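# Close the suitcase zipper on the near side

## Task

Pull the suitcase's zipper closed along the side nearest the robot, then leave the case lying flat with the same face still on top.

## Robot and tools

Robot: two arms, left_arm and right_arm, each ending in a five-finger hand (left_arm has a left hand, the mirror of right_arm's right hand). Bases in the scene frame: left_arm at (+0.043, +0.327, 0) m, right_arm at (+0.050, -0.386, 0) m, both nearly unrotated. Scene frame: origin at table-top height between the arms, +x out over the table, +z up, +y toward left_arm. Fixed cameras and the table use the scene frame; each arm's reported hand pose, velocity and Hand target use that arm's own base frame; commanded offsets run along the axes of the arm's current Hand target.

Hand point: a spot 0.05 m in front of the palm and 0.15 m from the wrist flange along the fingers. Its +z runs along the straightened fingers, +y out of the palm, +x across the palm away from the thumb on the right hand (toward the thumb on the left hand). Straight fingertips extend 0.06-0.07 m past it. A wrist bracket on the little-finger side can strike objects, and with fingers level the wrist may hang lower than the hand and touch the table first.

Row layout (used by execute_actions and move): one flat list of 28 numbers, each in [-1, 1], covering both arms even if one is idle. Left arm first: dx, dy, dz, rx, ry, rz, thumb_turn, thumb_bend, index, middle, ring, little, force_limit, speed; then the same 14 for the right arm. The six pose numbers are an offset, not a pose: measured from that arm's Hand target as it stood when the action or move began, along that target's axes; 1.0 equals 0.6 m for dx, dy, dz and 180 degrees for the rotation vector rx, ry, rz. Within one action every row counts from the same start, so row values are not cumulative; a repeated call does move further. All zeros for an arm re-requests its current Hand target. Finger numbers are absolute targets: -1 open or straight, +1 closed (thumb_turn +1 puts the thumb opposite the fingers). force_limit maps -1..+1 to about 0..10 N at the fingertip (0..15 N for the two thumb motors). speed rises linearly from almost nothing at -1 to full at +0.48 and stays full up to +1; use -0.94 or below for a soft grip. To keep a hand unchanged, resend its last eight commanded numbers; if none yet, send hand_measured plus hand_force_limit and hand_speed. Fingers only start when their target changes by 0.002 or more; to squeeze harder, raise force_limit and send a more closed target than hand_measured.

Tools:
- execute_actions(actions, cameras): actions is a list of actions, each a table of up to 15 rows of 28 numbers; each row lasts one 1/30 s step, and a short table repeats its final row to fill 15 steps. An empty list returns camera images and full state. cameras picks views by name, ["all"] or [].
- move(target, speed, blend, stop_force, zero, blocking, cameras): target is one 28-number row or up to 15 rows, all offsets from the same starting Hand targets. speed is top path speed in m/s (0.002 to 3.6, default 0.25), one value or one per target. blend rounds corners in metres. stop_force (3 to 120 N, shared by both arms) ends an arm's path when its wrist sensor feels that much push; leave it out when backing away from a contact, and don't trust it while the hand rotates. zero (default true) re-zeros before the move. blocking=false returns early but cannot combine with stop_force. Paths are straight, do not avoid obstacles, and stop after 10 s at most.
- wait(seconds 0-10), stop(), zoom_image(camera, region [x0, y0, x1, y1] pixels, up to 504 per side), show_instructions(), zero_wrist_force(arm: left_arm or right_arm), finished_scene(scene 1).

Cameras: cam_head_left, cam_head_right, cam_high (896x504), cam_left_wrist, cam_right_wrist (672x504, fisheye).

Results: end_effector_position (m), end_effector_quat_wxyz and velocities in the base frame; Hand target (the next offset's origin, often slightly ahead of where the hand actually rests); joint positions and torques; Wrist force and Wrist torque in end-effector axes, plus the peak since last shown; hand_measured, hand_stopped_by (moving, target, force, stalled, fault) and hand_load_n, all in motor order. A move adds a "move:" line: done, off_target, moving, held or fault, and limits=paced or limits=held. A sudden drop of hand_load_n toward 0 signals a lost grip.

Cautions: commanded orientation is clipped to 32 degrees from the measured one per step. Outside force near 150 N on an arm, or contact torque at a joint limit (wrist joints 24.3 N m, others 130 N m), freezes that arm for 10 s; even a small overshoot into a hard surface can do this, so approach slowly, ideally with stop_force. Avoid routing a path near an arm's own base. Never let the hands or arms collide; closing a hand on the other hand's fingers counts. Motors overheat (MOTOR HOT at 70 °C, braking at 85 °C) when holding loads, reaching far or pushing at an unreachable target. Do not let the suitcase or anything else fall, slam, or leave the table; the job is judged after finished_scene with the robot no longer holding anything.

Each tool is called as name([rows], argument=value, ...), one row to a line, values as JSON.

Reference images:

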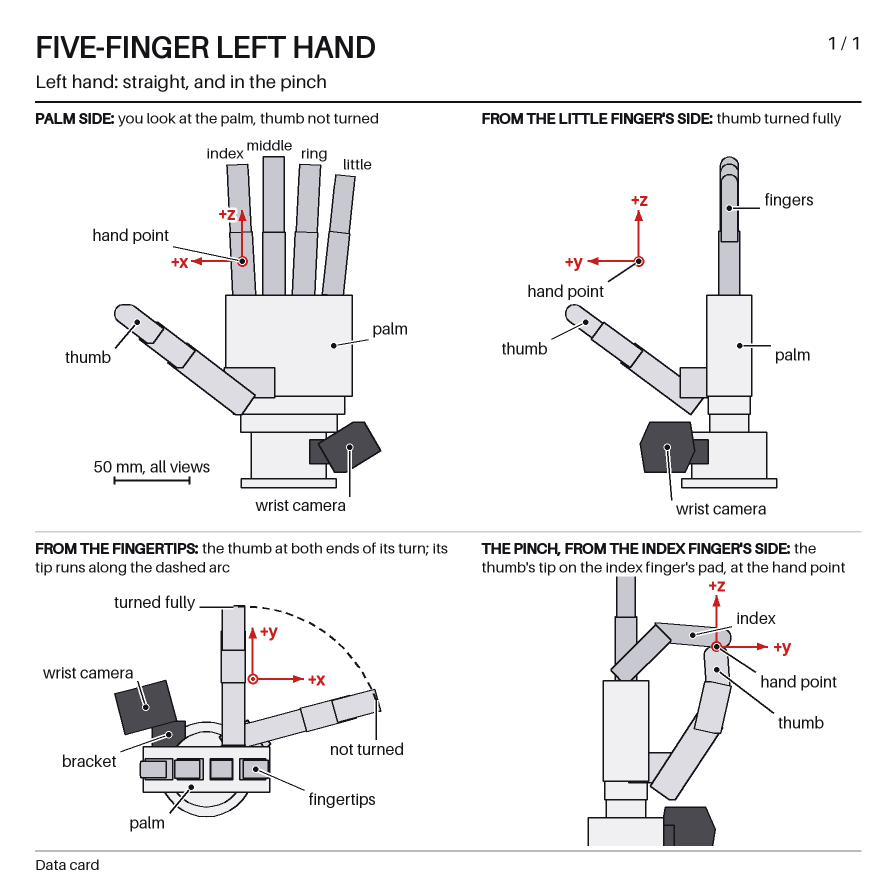

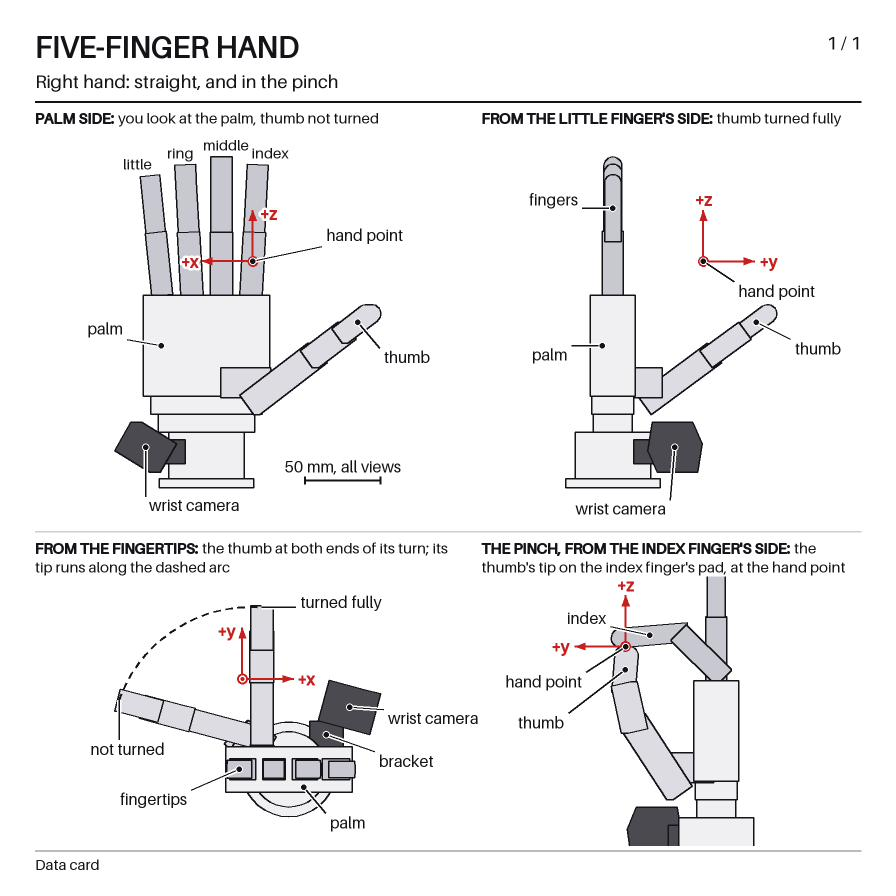

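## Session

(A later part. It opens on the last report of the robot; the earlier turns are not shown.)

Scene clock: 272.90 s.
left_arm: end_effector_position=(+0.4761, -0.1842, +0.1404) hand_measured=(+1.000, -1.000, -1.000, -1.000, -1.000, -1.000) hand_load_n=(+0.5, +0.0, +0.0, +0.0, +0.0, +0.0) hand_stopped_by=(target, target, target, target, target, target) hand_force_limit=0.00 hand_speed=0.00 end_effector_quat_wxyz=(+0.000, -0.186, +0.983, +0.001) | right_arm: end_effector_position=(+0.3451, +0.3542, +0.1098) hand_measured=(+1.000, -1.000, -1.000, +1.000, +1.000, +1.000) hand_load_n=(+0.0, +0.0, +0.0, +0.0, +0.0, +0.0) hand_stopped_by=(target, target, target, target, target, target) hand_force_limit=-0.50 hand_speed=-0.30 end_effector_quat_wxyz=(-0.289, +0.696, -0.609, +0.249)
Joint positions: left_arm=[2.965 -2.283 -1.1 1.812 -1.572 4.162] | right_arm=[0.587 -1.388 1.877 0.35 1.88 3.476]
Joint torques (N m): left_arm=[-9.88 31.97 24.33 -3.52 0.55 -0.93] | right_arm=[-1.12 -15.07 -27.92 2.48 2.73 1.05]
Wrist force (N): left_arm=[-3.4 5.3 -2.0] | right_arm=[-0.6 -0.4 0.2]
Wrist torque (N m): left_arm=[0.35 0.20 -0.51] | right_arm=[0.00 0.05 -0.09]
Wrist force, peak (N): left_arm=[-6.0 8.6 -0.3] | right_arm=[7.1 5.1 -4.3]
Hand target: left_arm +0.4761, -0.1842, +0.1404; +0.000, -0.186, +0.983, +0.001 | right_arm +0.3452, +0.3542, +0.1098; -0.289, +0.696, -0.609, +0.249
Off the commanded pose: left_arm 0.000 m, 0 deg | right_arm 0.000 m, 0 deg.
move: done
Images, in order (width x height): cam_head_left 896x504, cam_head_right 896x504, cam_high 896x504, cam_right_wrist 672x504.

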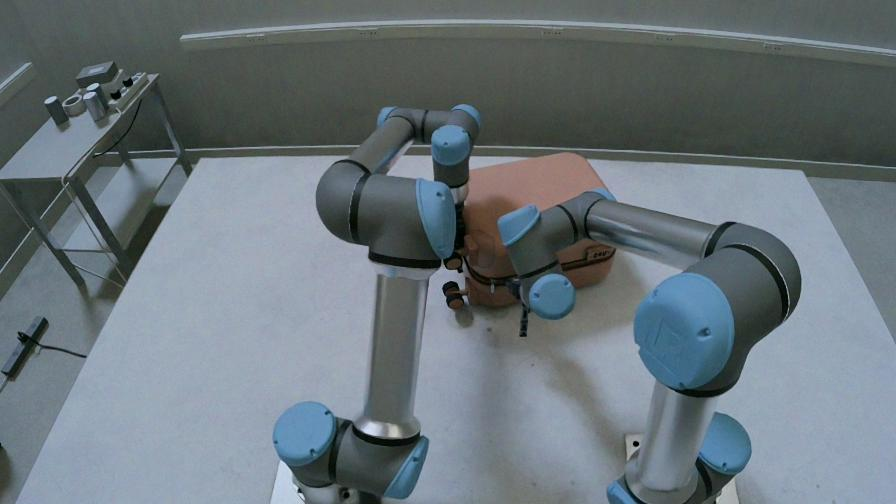

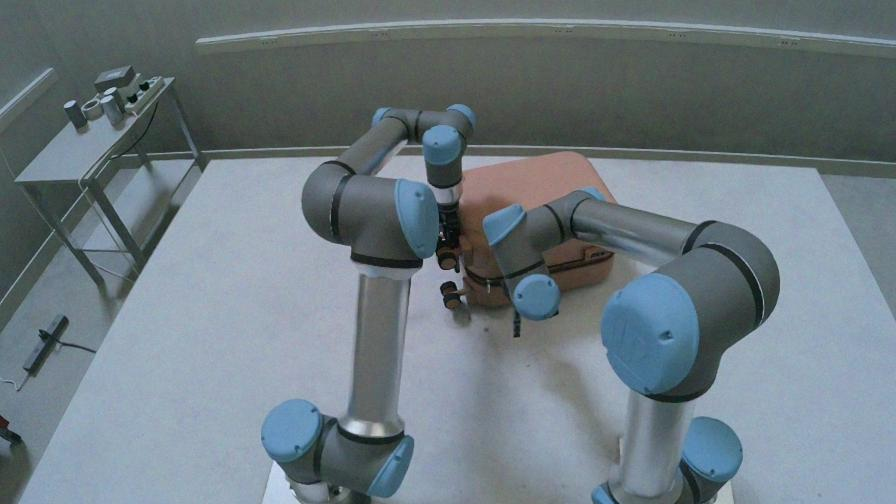

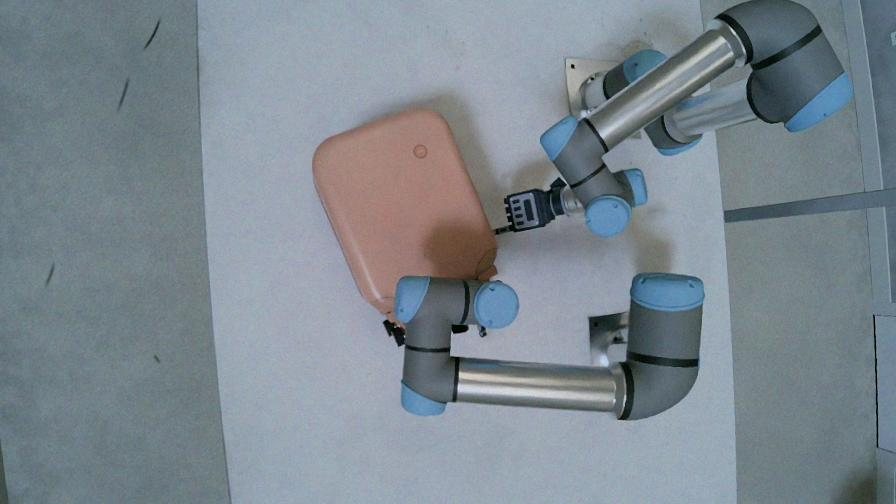

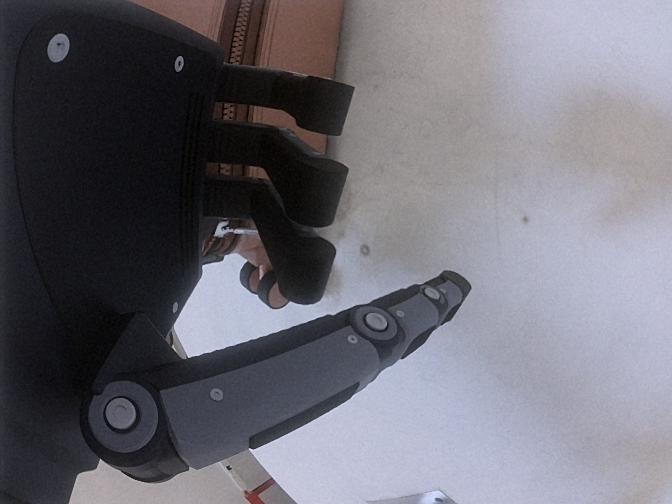

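move([
  [0,0,0,0,0,0,1,-1,-1,-1,-1,-1,0,0,-0.0059,-0.0232,0.0232,0,0,0,1,-1,-1,1,1,1,-0.5,-0.3],
], cameras=["cam_right_wrist"], speed=0.02, stop_force=3)

Scene clock: 275.57 s.
left_arm: end_effector_position=(+0.4761, -0.1842, +0.1404) hand_measured=(+1.000, -1.000, -1.000, -1.000, -1.000, -1.000) hand_load_n=(+0.0, +0.0, +0.0, +0.0, +0.0, +0.0) hand_stopped_by=(target, target, target, target, target, target) hand_force_limit=0.00 hand_speed=0.00 end_effector_quat_wxyz=(+0.000, -0.186, +0.983, +0.001) | right_arm: end_effector_position=(+0.3504, +0.3559, +0.1098) hand_measured=(+1.000, -1.000, -1.000, +1.000, +1.000, +1.000) hand_load_n=(+0.0, +0.0, -3.0, +0.0, +0.0, +0.0) hand_stopped_by=(target, target, target, target, target, target) hand_force_limit=-0.50 hand_speed=-0.30 end_effector_quat_wxyz=(-0.289, +0.696, -0.609, +0.249)
Joint positions: left_arm=[2.965 -2.283 -1.1 1.812 -1.572 4.162] | right_arm=[0.583 -1.378 1.865 0.352 1.877 3.473]
Joint torques (N m): left_arm=[-5.42 32.06 23.53 -4 -0.63 -0.92] | right_arm=[6.6 -32.16 -7.58 -0.83 3.21 1.95]
Wrist force (N): left_arm=[-3.2 5.3 -1.7] | right_arm=[-1.0 1.8 -1.0]
Wrist torque (N m): left_arm=[0.32 0.16 -0.49] | right_arm=[0.02 0.05 -0.05]
Wrist force, peak (N): left_arm=[-3.3 5.5 -2.3] | right_arm=[0.7 3.8 -5.8]
Hand target: left_arm +0.4761, -0.1842, +0.1404; +0.000, -0.186, +0.983, +0.001 | right_arm +0.3504, +0.3559, +0.1098; -0.289, +0.696, -0.609, +0.249 (not the last commanded pose)
Off the commanded pose: left_arm 0.000 m, 0 deg | right_arm 0.015 m, 0 deg.
move: contact (right_arm)
Images, in order (width x height): cam_right_wrist 672x504.

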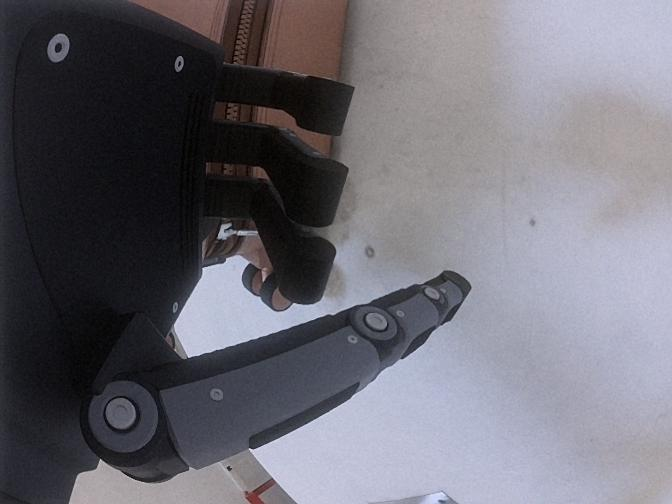

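move([
  [0,0,0,0,0,0,1,-1,-1,-1,-1,-1,0,0,-0.0128,-0.0003,0.0003,0,0,0,1,-1,-1,1,1,1,-0.5,-0.3],
  [0,0,0,0,0,0,1,-1,-1,-1,-1,-1,0,0,-0.0283,-0.0008,0.0008,0,0,0,1,-1,-1,1,1,1,-0.5,-0.3],
  [0,0,0,0,0,0,1,-1,-1,-1,-1,-1,0,0,-0.0436,-0.0028,0.0028,0,0,0,1,-1,-1,1,1,1,-0.5,-0.3],
  [0,0,0,0,0,0,1,-1,-1,-1,-1,-1,0,0,-0.0583,-0.0061,0.0061,0,0,0,1,-1,-1,1,1,1,-0.5,-0.3],
], cameras=["cam_head_left","cam_right_wrist"], speed=0.015, blend=[0.002,0.002,0.002,0], stop_force=22)

zoom_image(camera="cam_head_left", region=[440, 220, 580, 330])

zoom_image(camera="cam_right_wrist", region=[180, 160, 320, 340])

Scene clock: 280.13 s.
left_arm: end_effector_position=(+0.4761, -0.1842, +0.1404) hand_measured=(+1.000, -1.000, -1.000, -1.000, -1.000, -1.000) hand_load_n=(+0.0, -0.5, +0.0, +0.0, +0.0, +0.0) hand_stopped_by=(target, target, target, target, target, target) hand_force_limit=0.00 hand_speed=0.00 end_effector_quat_wxyz=(+0.000, -0.186, +0.983, +0.001) | right_arm: end_effector_position=(+0.3499, +0.3863, +0.1099) hand_measured=(+1.000, -1.000, -0.998, +1.000, +1.000, +1.000) hand_load_n=(+0.0, +0.0, -20.5, +0.0, +0.0, +0.0) hand_stopped_by=(target, target, target, target, target, target) hand_force_limit=-0.50 hand_speed=-0.30 end_effector_quat_wxyz=(-0.289, +0.696, -0.609, +0.249)
Joint positions: left_arm=[2.965 -2.283 -1.1 1.812 -1.572 4.162] | right_arm=[0.651 -1.317 1.791 0.383 1.923 3.527]
Joint torques (N m): left_arm=[-4 32.36 22.11 -4 5.41 -0.8] | right_arm=[-9.37 -36.26 -15.59 -4.78 -3.74 -0.51]
Wrist force (N): left_arm=[-20.5 11.1 -2.1] | right_arm=[11.3 16.0 -12.8]
Wrist torque (N m): left_arm=[0.59 0.84 -1.39] | right_arm=[0.53 0.78 0.79]
Wrist force, peak (N): left_arm=[-21.1 11.6 -0.9] | right_arm=[18.6 17.2 -17.0]
Hand target: left_arm +0.4761, -0.1842, +0.1404; +0.000, -0.186, +0.983, +0.001 | right_arm +0.3499, +0.3863, +0.1099; -0.289, +0.696, -0.609, +0.249 (not the last commanded pose)
Off the commanded pose: left_arm 0.000 m, 0 deg | right_arm 0.005 m, 0 deg.
move: contact (right_arm); path passed 3 of 4 targets
Images, in order (width x height): cam_head_left 896x504, cam_right_wrist 672x504.

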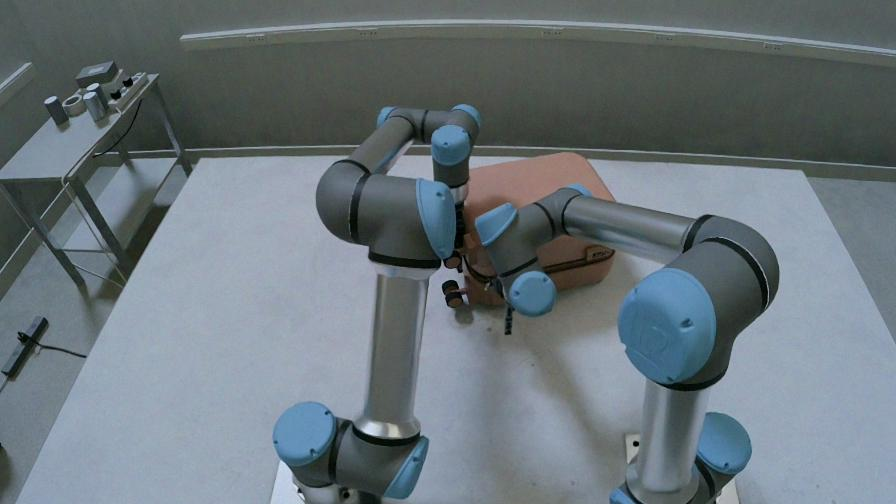

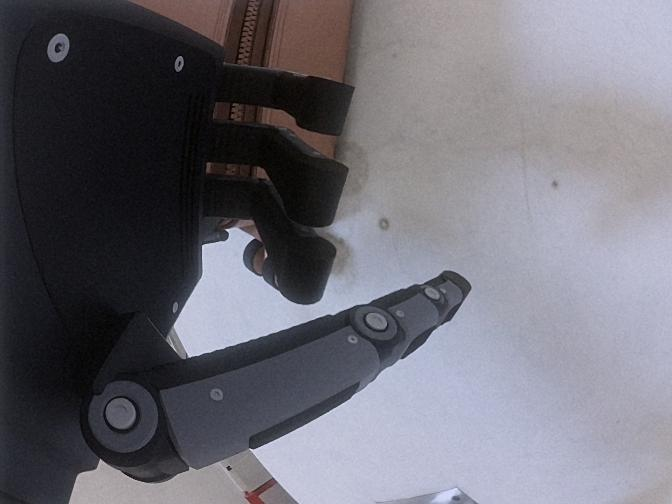

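Scaled by 3.600 from the camera's 896x504 image, which has a finer 1280x720 frame.

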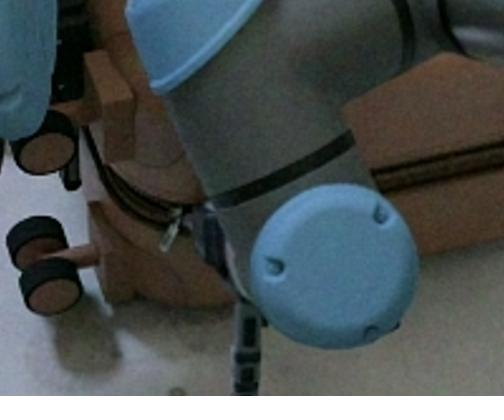

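Scaled by 2.800 from the camera's 672x504 image, which has a finer 960x720 frame.

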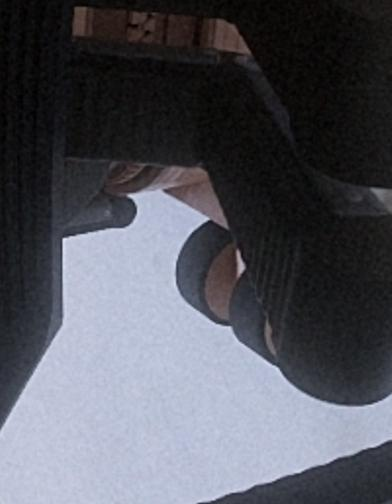

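move([
  [0,0,0,0,0,0,1,-1,-1,-1,-1,-1,0,0,0.003,0.0012,-0.0012,0,0,0,1,-1,-1,1,1,1,-0.5,-0.3],
], cameras=[], speed=0.02)

move([
  [0,0,0,0,0,0,1,-1,-1,-1,-1,-1,0,0,-0.0156,-0.0029,0.0029,0,0,0,1,-1,-1,1,1,1,-0.5,-0.3],
  [0,0,0,0,0,0,1,-1,-1,-1,-1,-1,0,0,-0.0279,-0.007,0.007,0,0,0,1,-1,-1,1,1,1,-0.5,-0.3],
  [0,0,0,0,0,0,1,-1,-1,-1,-1,-1,0,0,-0.0393,-0.012,0.012,0,0,0,1,-1,-1,1,1,1,-0.5,-0.3],
], cameras=["cam_head_left","cam_right_wrist"], speed=0.015, blend=[0.002,0.002,0], stop_force=22)

zoom_image(camera="cam_head_left", region=[440, 220, 580, 330])

Scene clock: 282.57 s.
left_arm: end_effector_position=(+0.4761, -0.1842, +0.1404) hand_measured=(+1.000, -1.000, -1.000, -1.000, -1.000, -1.000) hand_load_n=(+0.0, +0.0, +0.0, +0.0, +0.0, +0.0) hand_stopped_by=(target, target, target, target, target, target) hand_force_limit=0.00 hand_speed=0.00 end_effector_quat_wxyz=(+0.000, -0.186, +0.983, +0.001) | right_arm: end_effector_position=(+0.3491, +0.3844, +0.1099) hand_measured=(+1.000, -1.000, -0.998, +1.000, +1.000, +1.000) hand_load_n=(+0.0, +0.0, -14.0, +0.0, +0.0, +0.0) hand_stopped_by=(target, target, target, target, target, target) hand_force_limit=-0.50 hand_speed=-0.30 end_effector_quat_wxyz=(-0.289, +0.696, -0.609, +0.249)
Joint positions: left_arm=[2.965 -2.283 -1.1 1.812 -1.572 4.162] | right_arm=[0.649 -1.322 1.797 0.38 1.921 3.525]
Joint torques (N m): left_arm=[-14.64 32.29 21.25 -3.93 0.21 -0.81] | right_arm=[-7.64 -28.81 -16.85 -1.92 -0.55 -0.55]
Wrist force (N): left_arm=[-8.4 -0.8 -0.7] | right_arm=[-1.0 10.7 -2.8]
Wrist torque (N m): left_arm=[0.03 0.39 -0.75] | right_arm=[0.02 0.04 0.04]
Wrist force, peak (N): left_arm=[-20.8 11.1 -2.3] | right_arm=[11.3 16.2 -12.7]
Hand target: left_arm +0.4761, -0.1842, +0.1404; +0.000, -0.186, +0.983, +0.001 | right_arm +0.3491, +0.3844, +0.1099; -0.289, +0.696, -0.609, +0.249
Off the commanded pose: left_arm 0.000 m, 0 deg | right_arm 0.000 m, 0 deg.
move: done
No camera images: "cameras" was empty.

Scene clock: 285.23 s.
left_arm: end_effector_position=(+0.4761, -0.1842, +0.1404) hand_measured=(+1.000, -1.000, -1.000, -1.000, -1.000, -1.000) hand_load_n=(+0.0, -0.5, +0.0, +0.0, +0.0, +0.0) hand_stopped_by=(target, target, target, target, target, target) hand_force_limit=0.00 hand_speed=0.00 end_effector_quat_wxyz=(+0.000, -0.186, +0.983, +0.001) | right_arm: end_effector_position=(+0.3560, +0.4091, +0.1100) hand_measured=(+1.000, -1.000, -0.988, +1.000, +1.000, +1.000) hand_load_n=(+0.0, +0.0, -11.5, +0.0, +0.0, +0.0) hand_stopped_by=(target, target, target, target, target, target) hand_force_limit=-0.50 hand_speed=-0.30 end_effector_quat_wxyz=(-0.289, +0.696, -0.609, +0.249)
Joint positions: left_arm=[2.965 -2.283 -1.1 1.812 -1.572 4.162] | right_arm=[0.687 -1.264 1.722 0.409 1.946 3.556]
Joint torques (N m): left_arm=[6.08 32.61 20.14 -5.97 -2.63 -0.81] | right_arm=[-13.05 -38.09 -9.15 -1.79 -0.42 -1.02]
Wrist force (N): left_arm=[-7.5 -5.9 -0.9] | right_arm=[-4.0 9.3 -3.3]
Wrist torque (N m): left_arm=[-0.18 0.35 -0.72] | right_arm=[0.13 -0.12 -0.19]
Wrist force, peak (N): left_arm=[-23.3 6.0 -1.2] | right_arm=[12.1 23.6 -20.6]
Hand target: left_arm +0.4761, -0.1842, +0.1404; +0.000, -0.186, +0.983, +0.001 | right_arm +0.3560, +0.4091, +0.1100; -0.289, +0.696, -0.609, +0.249
Off the commanded pose: left_arm 0.000 m, 0 deg | right_arm 0.000 m, 0 deg.
move: done
Images, in order (width x height): cam_head_left 896x504, cam_right_wrist 672x504.

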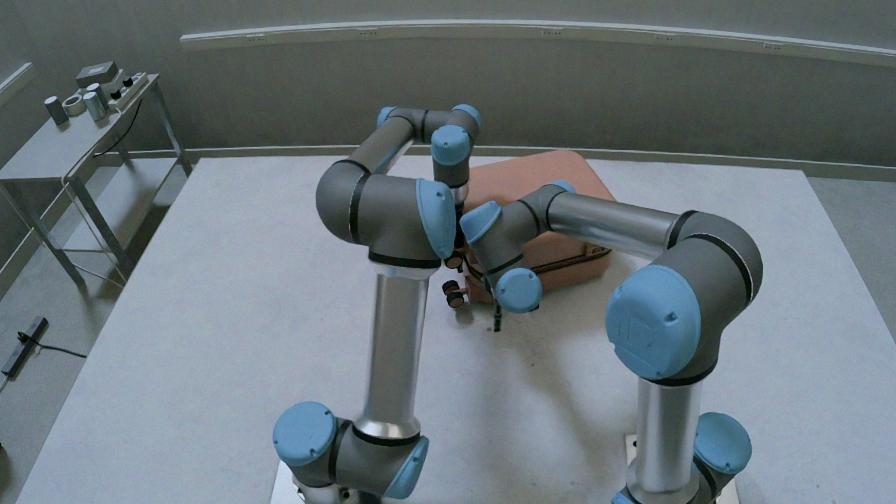

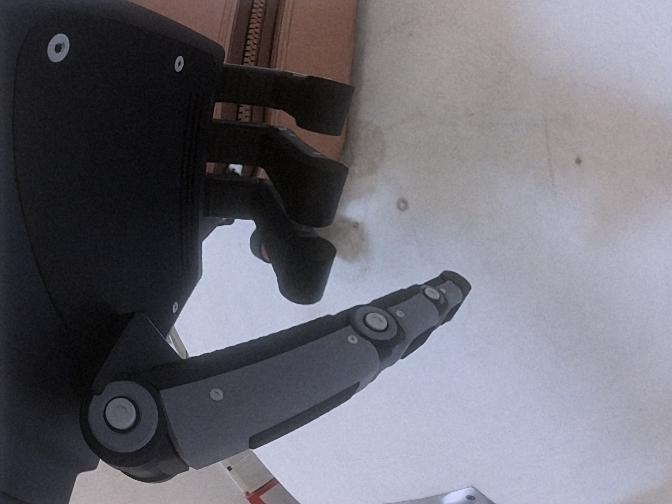

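Scaled by 3.600 from the camera's 896x504 image, which has a finer 1280x720 frame.

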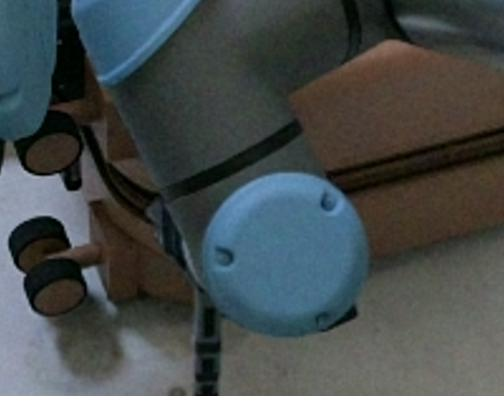

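move([
  [0,0,0,0,0,0,1,-1,-1,-1,-1,-1,0,0,0.0059,0.0232,-0.0232,0,0,0,1,-1,-1,1,1,1,-0.5,-0.3],
  [0,0,0,0,0,0,1,-1,-1,-1,-1,-1,0,0,0.0879,0.0175,-0.0175,0,0,0,1,-1,-1,1,1,1,-0.5,-0.3],
], cameras=["cam_head_left","cam_right_wrist","cam_head_right","cam_high"], speed=0.1, blend=[0.006,0])

zoom_image(camera="cam_head_left", region=[440, 220, 580, 330])

zoom_image(camera="cam_head_right", region=[430, 220, 570, 330])

zoom_image(camera="cam_right_wrist", region=[180, 160, 320, 340])

Scene clock: 286.97 s.
left_arm: end_effector_position=(+0.4761, -0.1842, +0.1404) hand_measured=(+1.000, -1.000, -1.000, -1.000, -1.000, -1.000) hand_load_n=(+0.0, +0.0, +0.0, +0.0, +0.0, +0.0) hand_stopped_by=(target, target, target, target, target, target) hand_force_limit=0.00 hand_speed=0.00 end_effector_quat_wxyz=(+0.000, -0.186, +0.983, +0.001) | right_arm: end_effector_position=(+0.3484, +0.3549, +0.1098) hand_measured=(+1.000, -1.000, -0.990, +1.000, +1.000, +1.000) hand_load_n=(+0.0, +0.0, +0.0, +0.0, +0.0, +0.0) hand_stopped_by=(target, target, target, target, target, target) hand_force_limit=-0.50 hand_speed=-0.30 end_effector_quat_wxyz=(-0.289, +0.696, -0.609, +0.249)
Joint positions: left_arm=[2.965 -2.283 -1.1 1.812 -1.572 4.162] | right_arm=[0.584 -1.382 1.87 0.351 1.878 3.473]
Joint torques (N m): left_arm=[8.11 32.27 19.76 -1.28 0.89 -0.77] | right_arm=[-3.81 -18.26 -25.23 2.36 2.77 0.83]
Wrist force (N): left_arm=[-2.1 -0.3 -0.4] | right_arm=[0.1 -0.5 -0.2]
Wrist torque (N m): left_arm=[0.02 0.12 -0.40] | right_arm=[0.00 -0.05 -0.05]
Wrist force, peak (N): left_arm=[-7.5 -5.9 -0.8] | right_arm=[-4.2 9.2 -3.2]
Hand target: left_arm +0.4761, -0.1842, +0.1404; +0.000, -0.186, +0.983, +0.001 | right_arm +0.3484, +0.3549, +0.1098; -0.289, +0.696, -0.609, +0.249
Off the commanded pose: left_arm 0.000 m, 0 deg | right_arm 0.000 m, 0 deg.
move: done
Images, in order (width x height): cam_head_left 896x504, cam_head_right 896x504, cam_high 896x504, cam_right_wrist 672x504.

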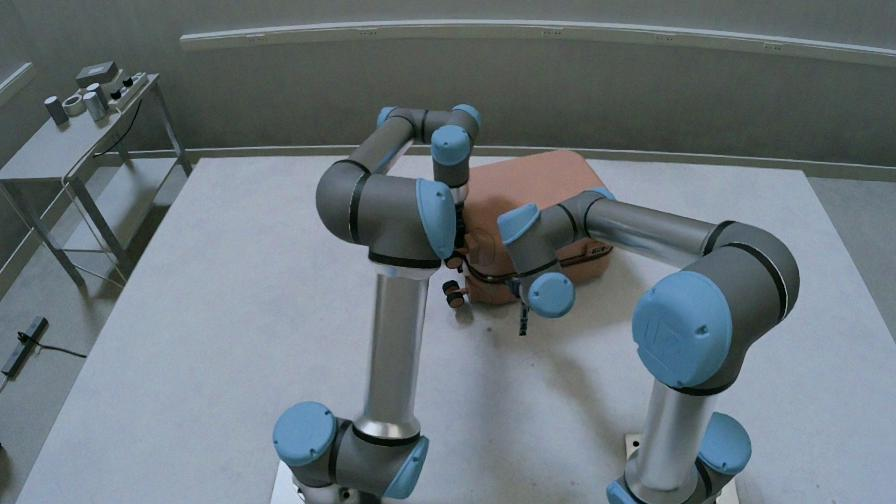

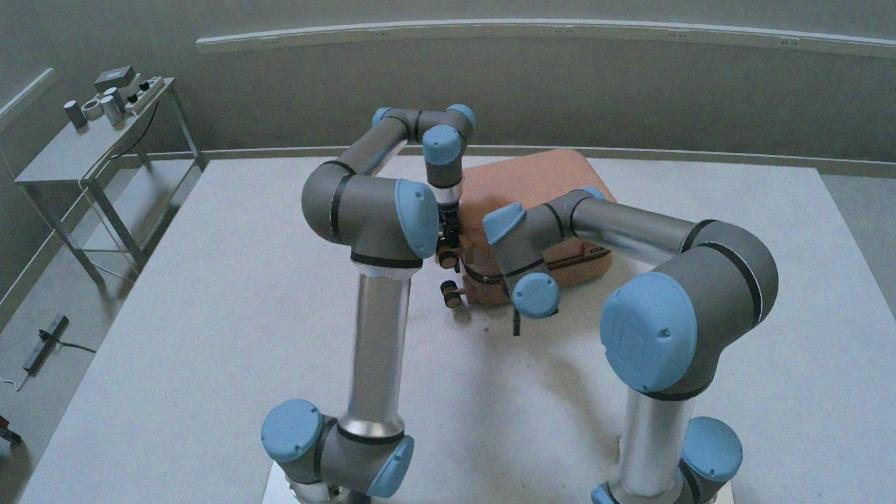

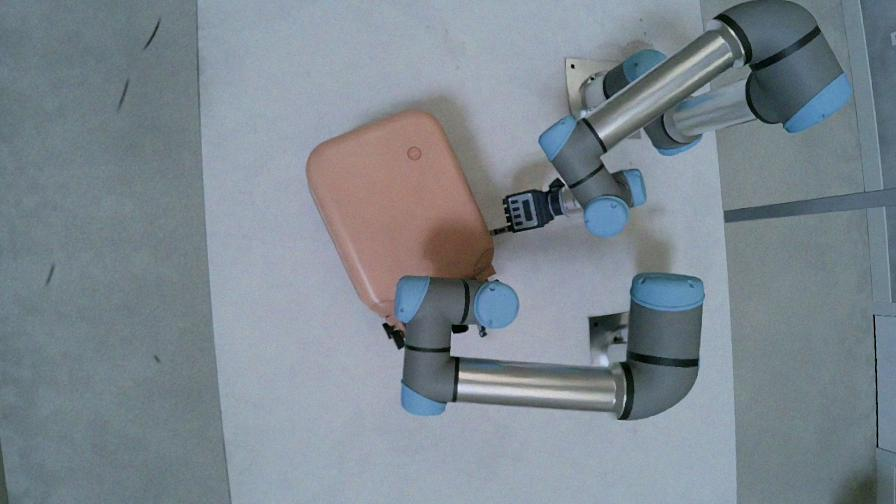

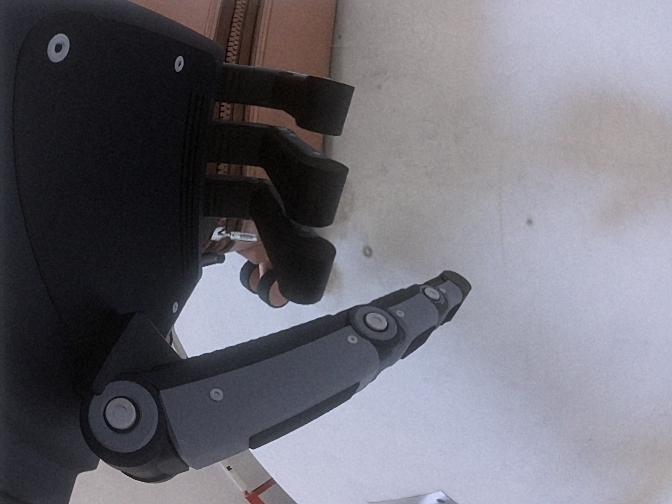

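Scaled by 3.600 from the camera's 896x504 image, which has a finer 1280x720 frame.

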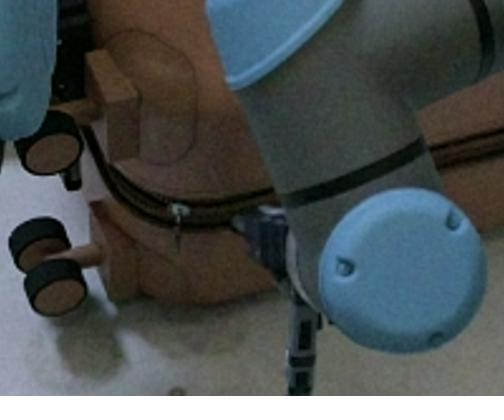

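Scaled by 3.600 from the camera's 896x504 image, which has a finer 1280x720 frame.

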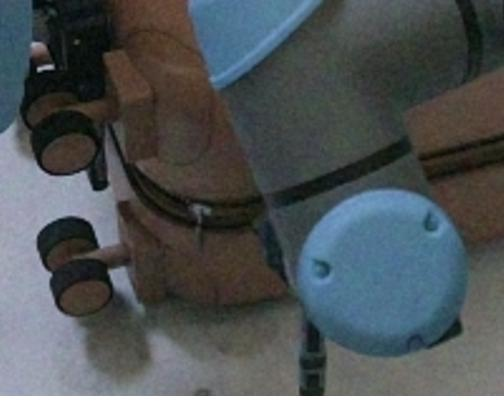

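Scaled by 2.800 from the camera's 672x504 image, which has a finer 960x720 frame.

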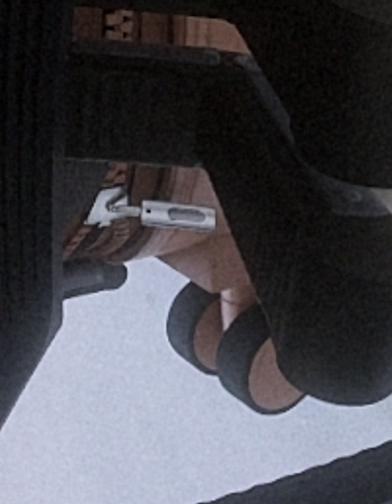

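execute_actions(actions=[], cameras=["all"])

Scene clock: 288.73 s.
left_arm: end_effector_position=(+0.4761, -0.1842, +0.1404) hand_measured=(+1.000, -1.000, -1.000, -1.000, -1.000, -1.000) hand_load_n=(+0.0, +0.0, +0.0, +0.0, +0.0, +0.0) hand_stopped_by=(target, target, target, target, target, target) hand_force_limit=0.00 hand_speed=0.00 end_effector_quat_wxyz=(+0.000, -0.186, +0.983, +0.001) | right_arm: end_effector_position=(+0.3484, +0.3549, +0.1098) hand_measured=(+1.000, -1.000, -0.990, +1.000, +1.000, +1.000) hand_load_n=(+0.0, +0.0, +0.0, +0.5, +0.0, +0.5) hand_stopped_by=(target, target, target, target, target, target) hand_force_limit=-0.50 hand_speed=-0.30 end_effector_quat_wxyz=(-0.289, +0.696, -0.609, +0.249)
Joint positions: left_arm=[2.965 -2.283 -1.1 1.812 -1.572 4.162] | right_arm=[0.584 -1.382 1.87 0.351 1.878 3.473]
Joint velocities: within noise
Joint torques (N m): left_arm=[8.16 32.99 18.66 -1.15 1.59 -0.62] | right_arm=[-7.77 -14.24 -28.3 1.7 2.09 -1.2]
Wrist force (N): left_arm=[-2.2 -0.2 -0.3] | right_arm=[-0.2 -0.6 -0.1]
Wrist torque (N m): left_arm=[0.02 0.13 -0.41] | right_arm=[-0.01 -0.01 -0.06]
Wrist force, peak (N): left_arm=[-2.3 -0.3 -0.3] | right_arm=[-0.3 -0.8 0.2]
Hand target: left_arm +0.4761, -0.1842, +0.1404; +0.000, -0.186, +0.983, +0.001 | right_arm +0.3484, +0.3549, +0.1098; -0.289, +0.696, -0.609, +0.249
Off the commanded pose: left_arm 0.000 m, 0 deg | right_arm 0.000 m, 0 deg.

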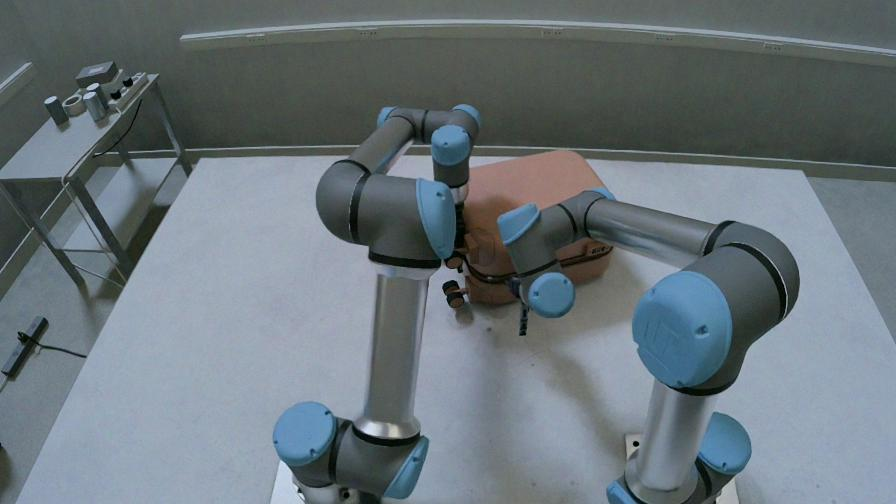

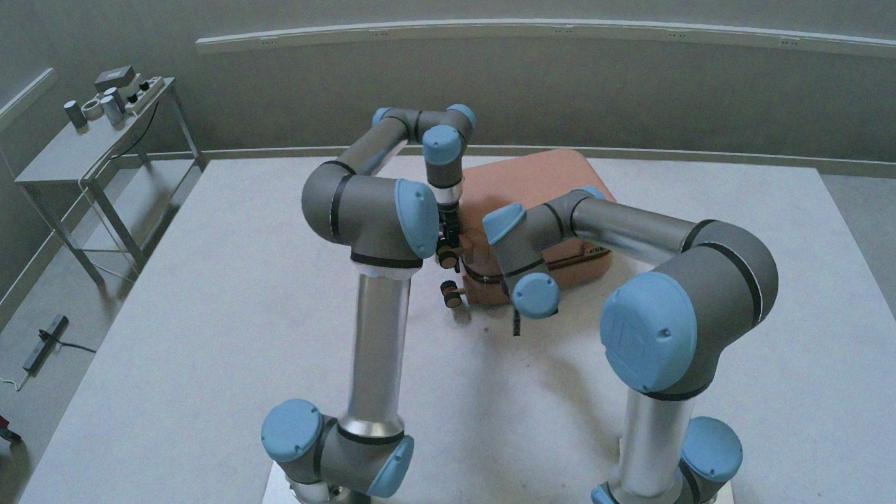

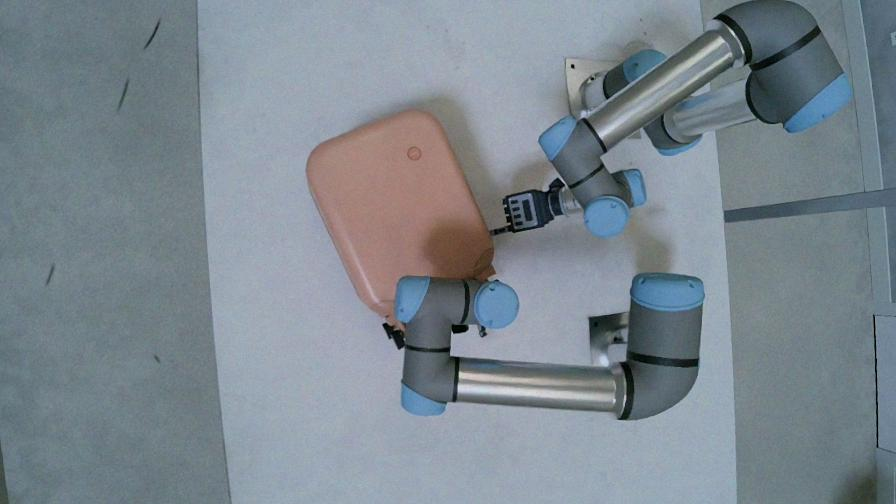

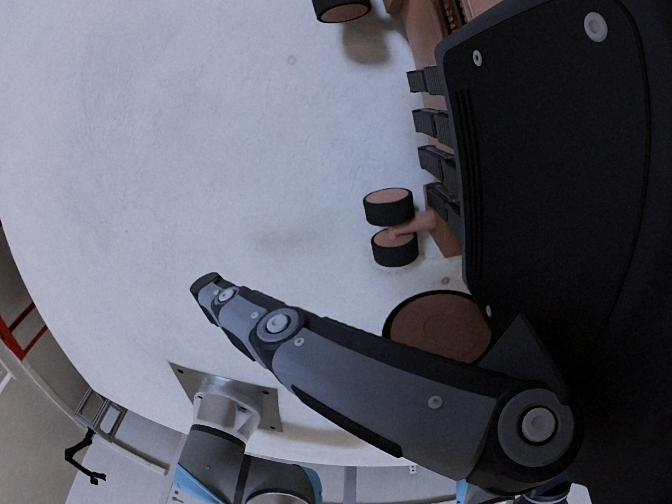

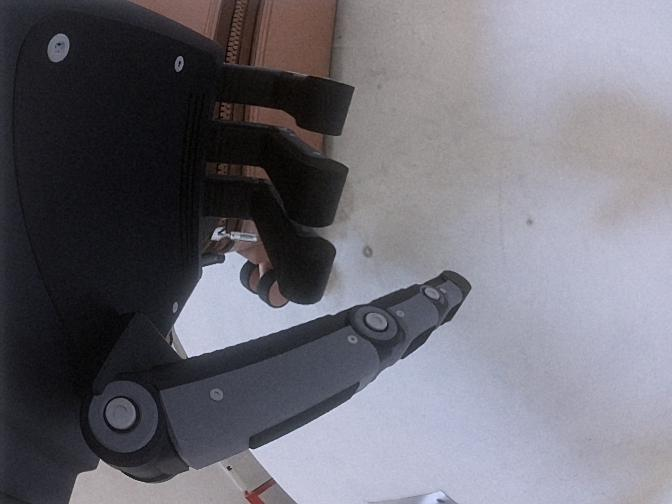

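zoom_image(camera="cam_head_left", region=[440, 220, 580, 330])

zoom_image(camera="cam_right_wrist", region=[180, 160, 320, 340])

zoom_image(camera="cam_left_wrist", region=[360, 0, 520, 120])

Scaled by 3.600 from the camera's 896x504 image, which has a finer 1280x720 frame.

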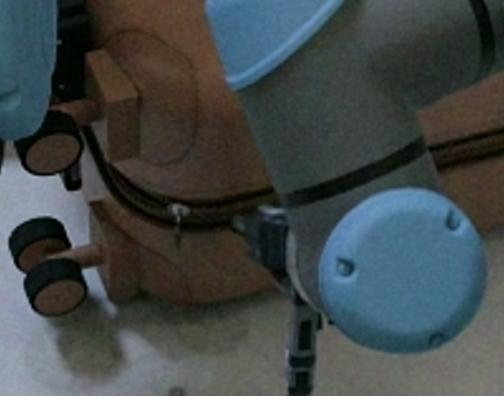

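Scaled by 2.800 from the camera's 672x504 image, which has a finer 960x720 frame.

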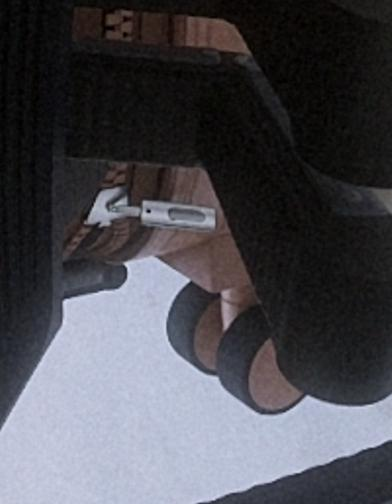

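Scaled by 3.150 from the camera's 672x504 image, which has a finer 960x720 frame.

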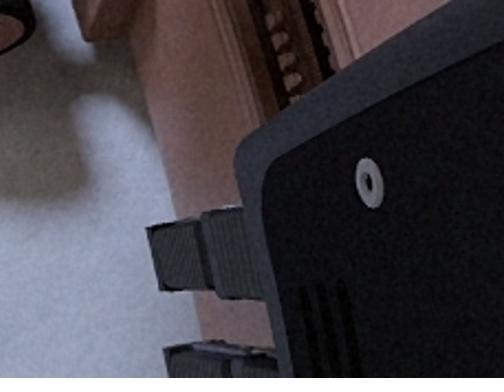

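move(target=[0,-0.04,0,0,0,0, 1,-1,-1,-1,-1,-1,0,0, 0,0,0,0,0,0, 1,-1,-1,1,1,1,-0.5,-0.3], speed=0.02, stop_force=4)

Scene clock: 290.57 s.
left_arm: end_effector_position=(+0.4764, -0.1846, +0.1403) hand_measured=(+1.000, -1.000, -1.000, -1.000, -1.000, -1.000) hand_load_n=(+0.0, +0.0, +0.0, +0.0, +0.0, +0.0) hand_stopped_by=(target, target, target, target, target, target) hand_force_limit=0.00 hand_speed=0.00 end_effector_quat_wxyz=(+0.000, -0.186, +0.983, +0.001) | right_arm: end_effector_position=(+0.3484, +0.3549, +0.1098) hand_measured=(+1.000, -1.000, -0.990, +1.000, +1.000, +1.000) hand_load_n=(+0.0, +0.0, +0.0, +0.0, +0.0, +0.0) hand_stopped_by=(target, target, target, target, target, target) hand_force_limit=-0.50 hand_speed=-0.30 end_effector_quat_wxyz=(-0.289, +0.696, -0.609, +0.249)
Joint positions: left_arm=[2.965 -2.284 -1.098 1.811 -1.572 4.162] | right_arm=[0.584 -1.382 1.87 0.351 1.878 3.473]
Joint torques (N m): left_arm=[12.45 55.28 8.13 -3.77 1.57 1] | right_arm=[-5.67 -12.94 -27.73 1.75 2.4 -0.5]
Wrist force (N): left_arm=[-0.7 0.5 -0.2] | right_arm=[-0.6 -0.3 -0.1]
Wrist torque (N m): left_arm=[0.01 0.05 -0.36] | right_arm=[0.02 0.05 -0.08]
Wrist force, peak (N): left_arm=[0.6 8.9 0.8] | right_arm=[-0.4 -0.7 -0.3]
Hand target: left_arm +0.4764, -0.1846, +0.1403; +0.000, -0.186, +0.983, +0.001 (not the last commanded pose) | right_arm +0.3484, +0.3549, +0.1098; -0.289, +0.696, -0.609, +0.249
Off the commanded pose: left_arm 0.024 m, 0 deg | right_arm 0.000 m, 0 deg.
move: contact (left_arm)

move(target=[0,0,0,0,0,0, 1,-1,-1,-1,-1,-1,0,0, -0.0118,-0.0464,0.0464,0,0,0, 1,-1,-1,1,1,1,-0.5,-0.3], speed=0.02, stop_force=3)

Scene clock: 292.43 s.
left_arm: end_effector_position=(+0.4764, -0.1846, +0.1403) hand_measured=(+1.000, -1.000, -1.000, -1.000, -1.000, -1.000) hand_load_n=(+0.0, +0.0, +0.0, +0.0, +0.0, +0.0) hand_stopped_by=(target, target, target, target, target, target) hand_force_limit=0.00 hand_speed=0.00 end_effector_quat_wxyz=(+0.000, -0.186, +0.983, +0.001) | right_arm: end_effector_position=(+0.3573, +0.3577, +0.1098) hand_measured=(+1.000, -1.000, -0.990, +1.000, +1.000, +1.000) hand_load_n=(+0.0, +0.0, -3.0, +0.0, +0.0, +0.0) hand_stopped_by=(target, target, target, target, target, target) hand_force_limit=-0.50 hand_speed=-0.30 end_effector_quat_wxyz=(-0.289, +0.696, -0.609, +0.249)
Joint positions: left_arm=[2.965 -2.284 -1.098 1.811 -1.572 4.162] | right_arm=[0.577 -1.365 1.849 0.354 1.873 3.468]
Joint torques (N m): left_arm=[12.15 55.12 7.04 -4.04 1.63 -1.01] | right_arm=[5.81 -32.81 -8.29 -0.98 3.25 1.83]
Wrist force (N): left_arm=[-1.0 0.5 -0.4] | right_arm=[-0.3 1.9 -0.9]
Wrist torque (N m): left_arm=[0.04 0.09 -0.38] | right_arm=[0.01 -0.05 -0.01]
Wrist force, peak (N): left_arm=[-1.1 0.8 -0.3] | right_arm=[0.8 4.1 -5.3]
Hand target: left_arm +0.4764, -0.1846, +0.1403; +0.000, -0.186, +0.983, +0.001 | right_arm +0.3573, +0.3577, +0.1098; -0.289, +0.696, -0.609, +0.249 (not the last commanded pose)
Off the commanded pose: left_arm 0.000 m, 0 deg | right_arm 0.031 m, 0 deg.
move: contact (right_arm)

move(target=[0,0,0,0,0,0, 1,-1,-1,-1,-1,-1,0,0, -0.0270,0.0071,-0.0071,0,0.0471,0.0471, 1,-1,-1,1,1,1,-0.5,-0.3], speed=0.06)

Scene clock: 296.33 s.
left_arm: end_effector_position=(+0.4764, -0.1846, +0.1403) hand_measured=(+1.000, -1.000, -1.000, -1.000, -1.000, -1.000) hand_load_n=(+0.0, +0.0, +0.0, +0.0, +0.0, +0.0) hand_stopped_by=(target, target, target, target, target, target) hand_force_limit=0.00 hand_speed=0.00 end_effector_quat_wxyz=(+0.000, -0.186, +0.983, +0.001) | right_arm: end_effector_position=(+0.3492, +0.3730, +0.1099) hand_measured=(+1.000, -1.000, -0.990, +1.000, +1.000, +1.000) hand_load_n=(+0.5, +0.0, -0.5, +0.0, +0.0, +0.0) hand_stopped_by=(target, target, target, target, target, target) hand_force_limit=-0.50 hand_speed=-0.30 end_effector_quat_wxyz=(-0.261, +0.629, -0.678, +0.278)
Joint positions: left_arm=[2.965 -2.284 -1.098 1.811 -1.572 4.162] | right_arm=[0.694 -1.279 1.761 0.467 2.079 3.744]
Joint torques (N m): left_arm=[11.86 54.92 6.05 -4.08 1.58 -1.7] | right_arm=[-7.39 -35.7 -6.81 0.05 -2.14 -1.24]
Wrist force (N): left_arm=[-0.8 0.6 -0.3] | right_arm=[-0.3 0.0 -0.2]
Wrist torque (N m): left_arm=[0.04 0.07 -0.37] | right_arm=[0.04 0.01 0.05]
Wrist force, peak (N): left_arm=[-1.2 0.6 -0.5] | right_arm=[-0.6 2.3 -1.2]
Hand target: left_arm +0.4764, -0.1846, +0.1403; +0.000, -0.186, +0.983, +0.001 | right_arm +0.3491, +0.3730, +0.1099; -0.261, +0.629, -0.678, +0.278
Off the commanded pose: left_arm 0.000 m, 0 deg | right_arm 0.000 m, 0 deg.
move: done

move([
  [0,0,0,0,0,0, 1,-1,-1,-1,-1,-1,0,0, -0.0056,-0.0097,0.0097,0,0,0, 1,-1,-1,1,1,1,-0.5,-0.3],
  [0,0,0,0,0,0, 1,-1,-1,-1,-1,-1,0,0, -0.0139,-0.0079,0.0079,0,0,0, 1,-1,-1,1,1,1,-0.5,-0.3],
  [0,0,0,0,0,0, 1,-1,-1,-1,-1,-1,0,0, -0.0226,-0.0067,0.0067,0,0,0, 1,-1,-1,1,1,1,-0.5,-0.3],
  [0,0,0,0,0,0, 1,-1,-1,-1,-1,-1,0,0, -0.0312,-0.0058,0.0058,0,0,0, 1,-1,-1,1,1,1,-0.5,-0.3],
  [0,0,0,0,0,0, 1,-1,-1,-1,-1,-1,0,0, -0.0400,-0.0054,0.0054,0,0,0, 1,-1,-1,1,1,1,-0.5,-0.3],
  [0,0,0,0,0,0, 1,-1,-1,-1,-1,-1,0,0, -0.0510,-0.0054,0.0054,0,0,0, 1,-1,-1,1,1,1,-0.5,-0.3],
  [0,0,0,0,0,0, 1,-1,-1,-1,-1,-1,0,0, -0.0618,-0.0061,0.0061,0,0,0, 1,-1,-1,1,1,1,-0.5,-0.3],
  [0,0,0,0,0,0, 1,-1,-1,-1,-1,-1,0,0, -0.0727,-0.0075,0.0075,0,0,0, 1,-1,-1,1,1,1,-0.5,-0.3],
  [0,0,0,0,0,0, 1,-1,-1,-1,-1,-1,0,0, -0.0833,-0.0096,0.0096,0,0,0, 1,-1,-1,1,1,1,-0.5,-0.3],
], speed=0.015, stop_force=24, blend=0.002, cameras=["cam_head_left","cam_high"])

Scene clock: 300.80 s.
left_arm: end_effector_position=(+0.4764, -0.1846, +0.1403) hand_measured=(+1.000, -1.000, -1.000, -1.000, -1.000, -1.000) hand_load_n=(+0.0, -0.5, +0.0, +0.0, +0.0, +0.0) hand_stopped_by=(target, target, target, target, target, target) hand_force_limit=0.00 hand_speed=0.00 end_effector_quat_wxyz=(+0.000, -0.186, +0.983, +0.001) | right_arm: end_effector_position=(+0.3566, +0.3803, +0.1098) hand_measured=(+1.000, -1.000, -0.990, +1.000, +1.000, +1.000) hand_load_n=(+0.0, +0.0, -9.5, +0.0, +0.0, +0.0) hand_stopped_by=(target, target, target, target, target, target) hand_force_limit=-0.50 hand_speed=-0.30 end_effector_quat_wxyz=(-0.261, +0.629, -0.678, +0.278)
Joint positions: left_arm=[2.965 -2.284 -1.098 1.811 -1.572 4.162] | right_arm=[0.696 -1.256 1.73 0.476 2.081 3.746]
Joint torques (N m): left_arm=[-24.81 54.28 4.03 -4.08 7.68 -1.8] | right_arm=[1.13 -39.01 -15.97 -3.88 -6.45 0.85]
Wrist force (N): left_arm=[-17.5 22.2 -0.8] | right_arm=[21.8 7.2 -1.6]
Wrist torque (N m): left_arm=[0.97 0.70 -1.03] | right_arm=[-0.01 1.51 1.40]
Wrist force, peak (N): left_arm=[-17.6 22.3 -1.0] | right_arm=[28.1 6.7 -0.4]
Hand target: left_arm +0.4764, -0.1846, +0.1403; +0.000, -0.186, +0.983, +0.001 | right_arm +0.3566, +0.3802, +0.1098; -0.261, +0.629, -0.678, +0.278 (not the last commanded pose)
Off the commanded pose: left_arm 0.000 m, 0 deg | right_arm 0.042 m, 0 deg.
move: contact (right_arm); path passed 1 of 9 targets
Images, in order (width x height): cam_head_left 896x504, cam_high 896x504.

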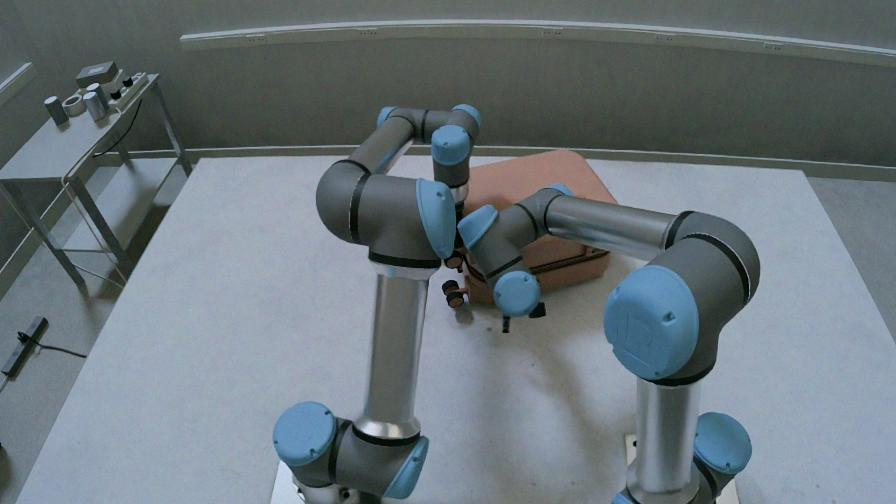

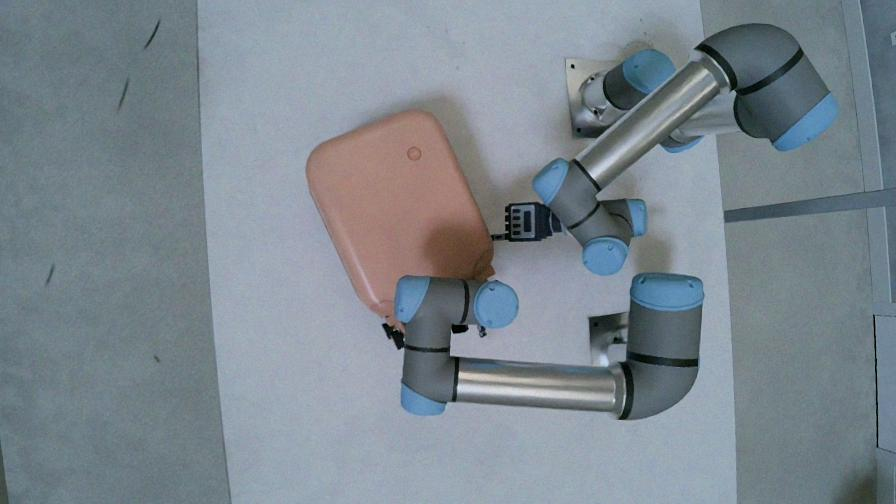

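zoom_image(camera="cam_head_left", region=[440, 220, 580, 330])

Scaled by 3.600 from the camera's 896x504 image, which has a finer 1280x720 frame.

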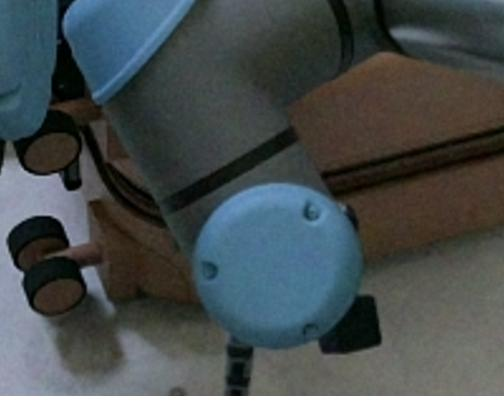

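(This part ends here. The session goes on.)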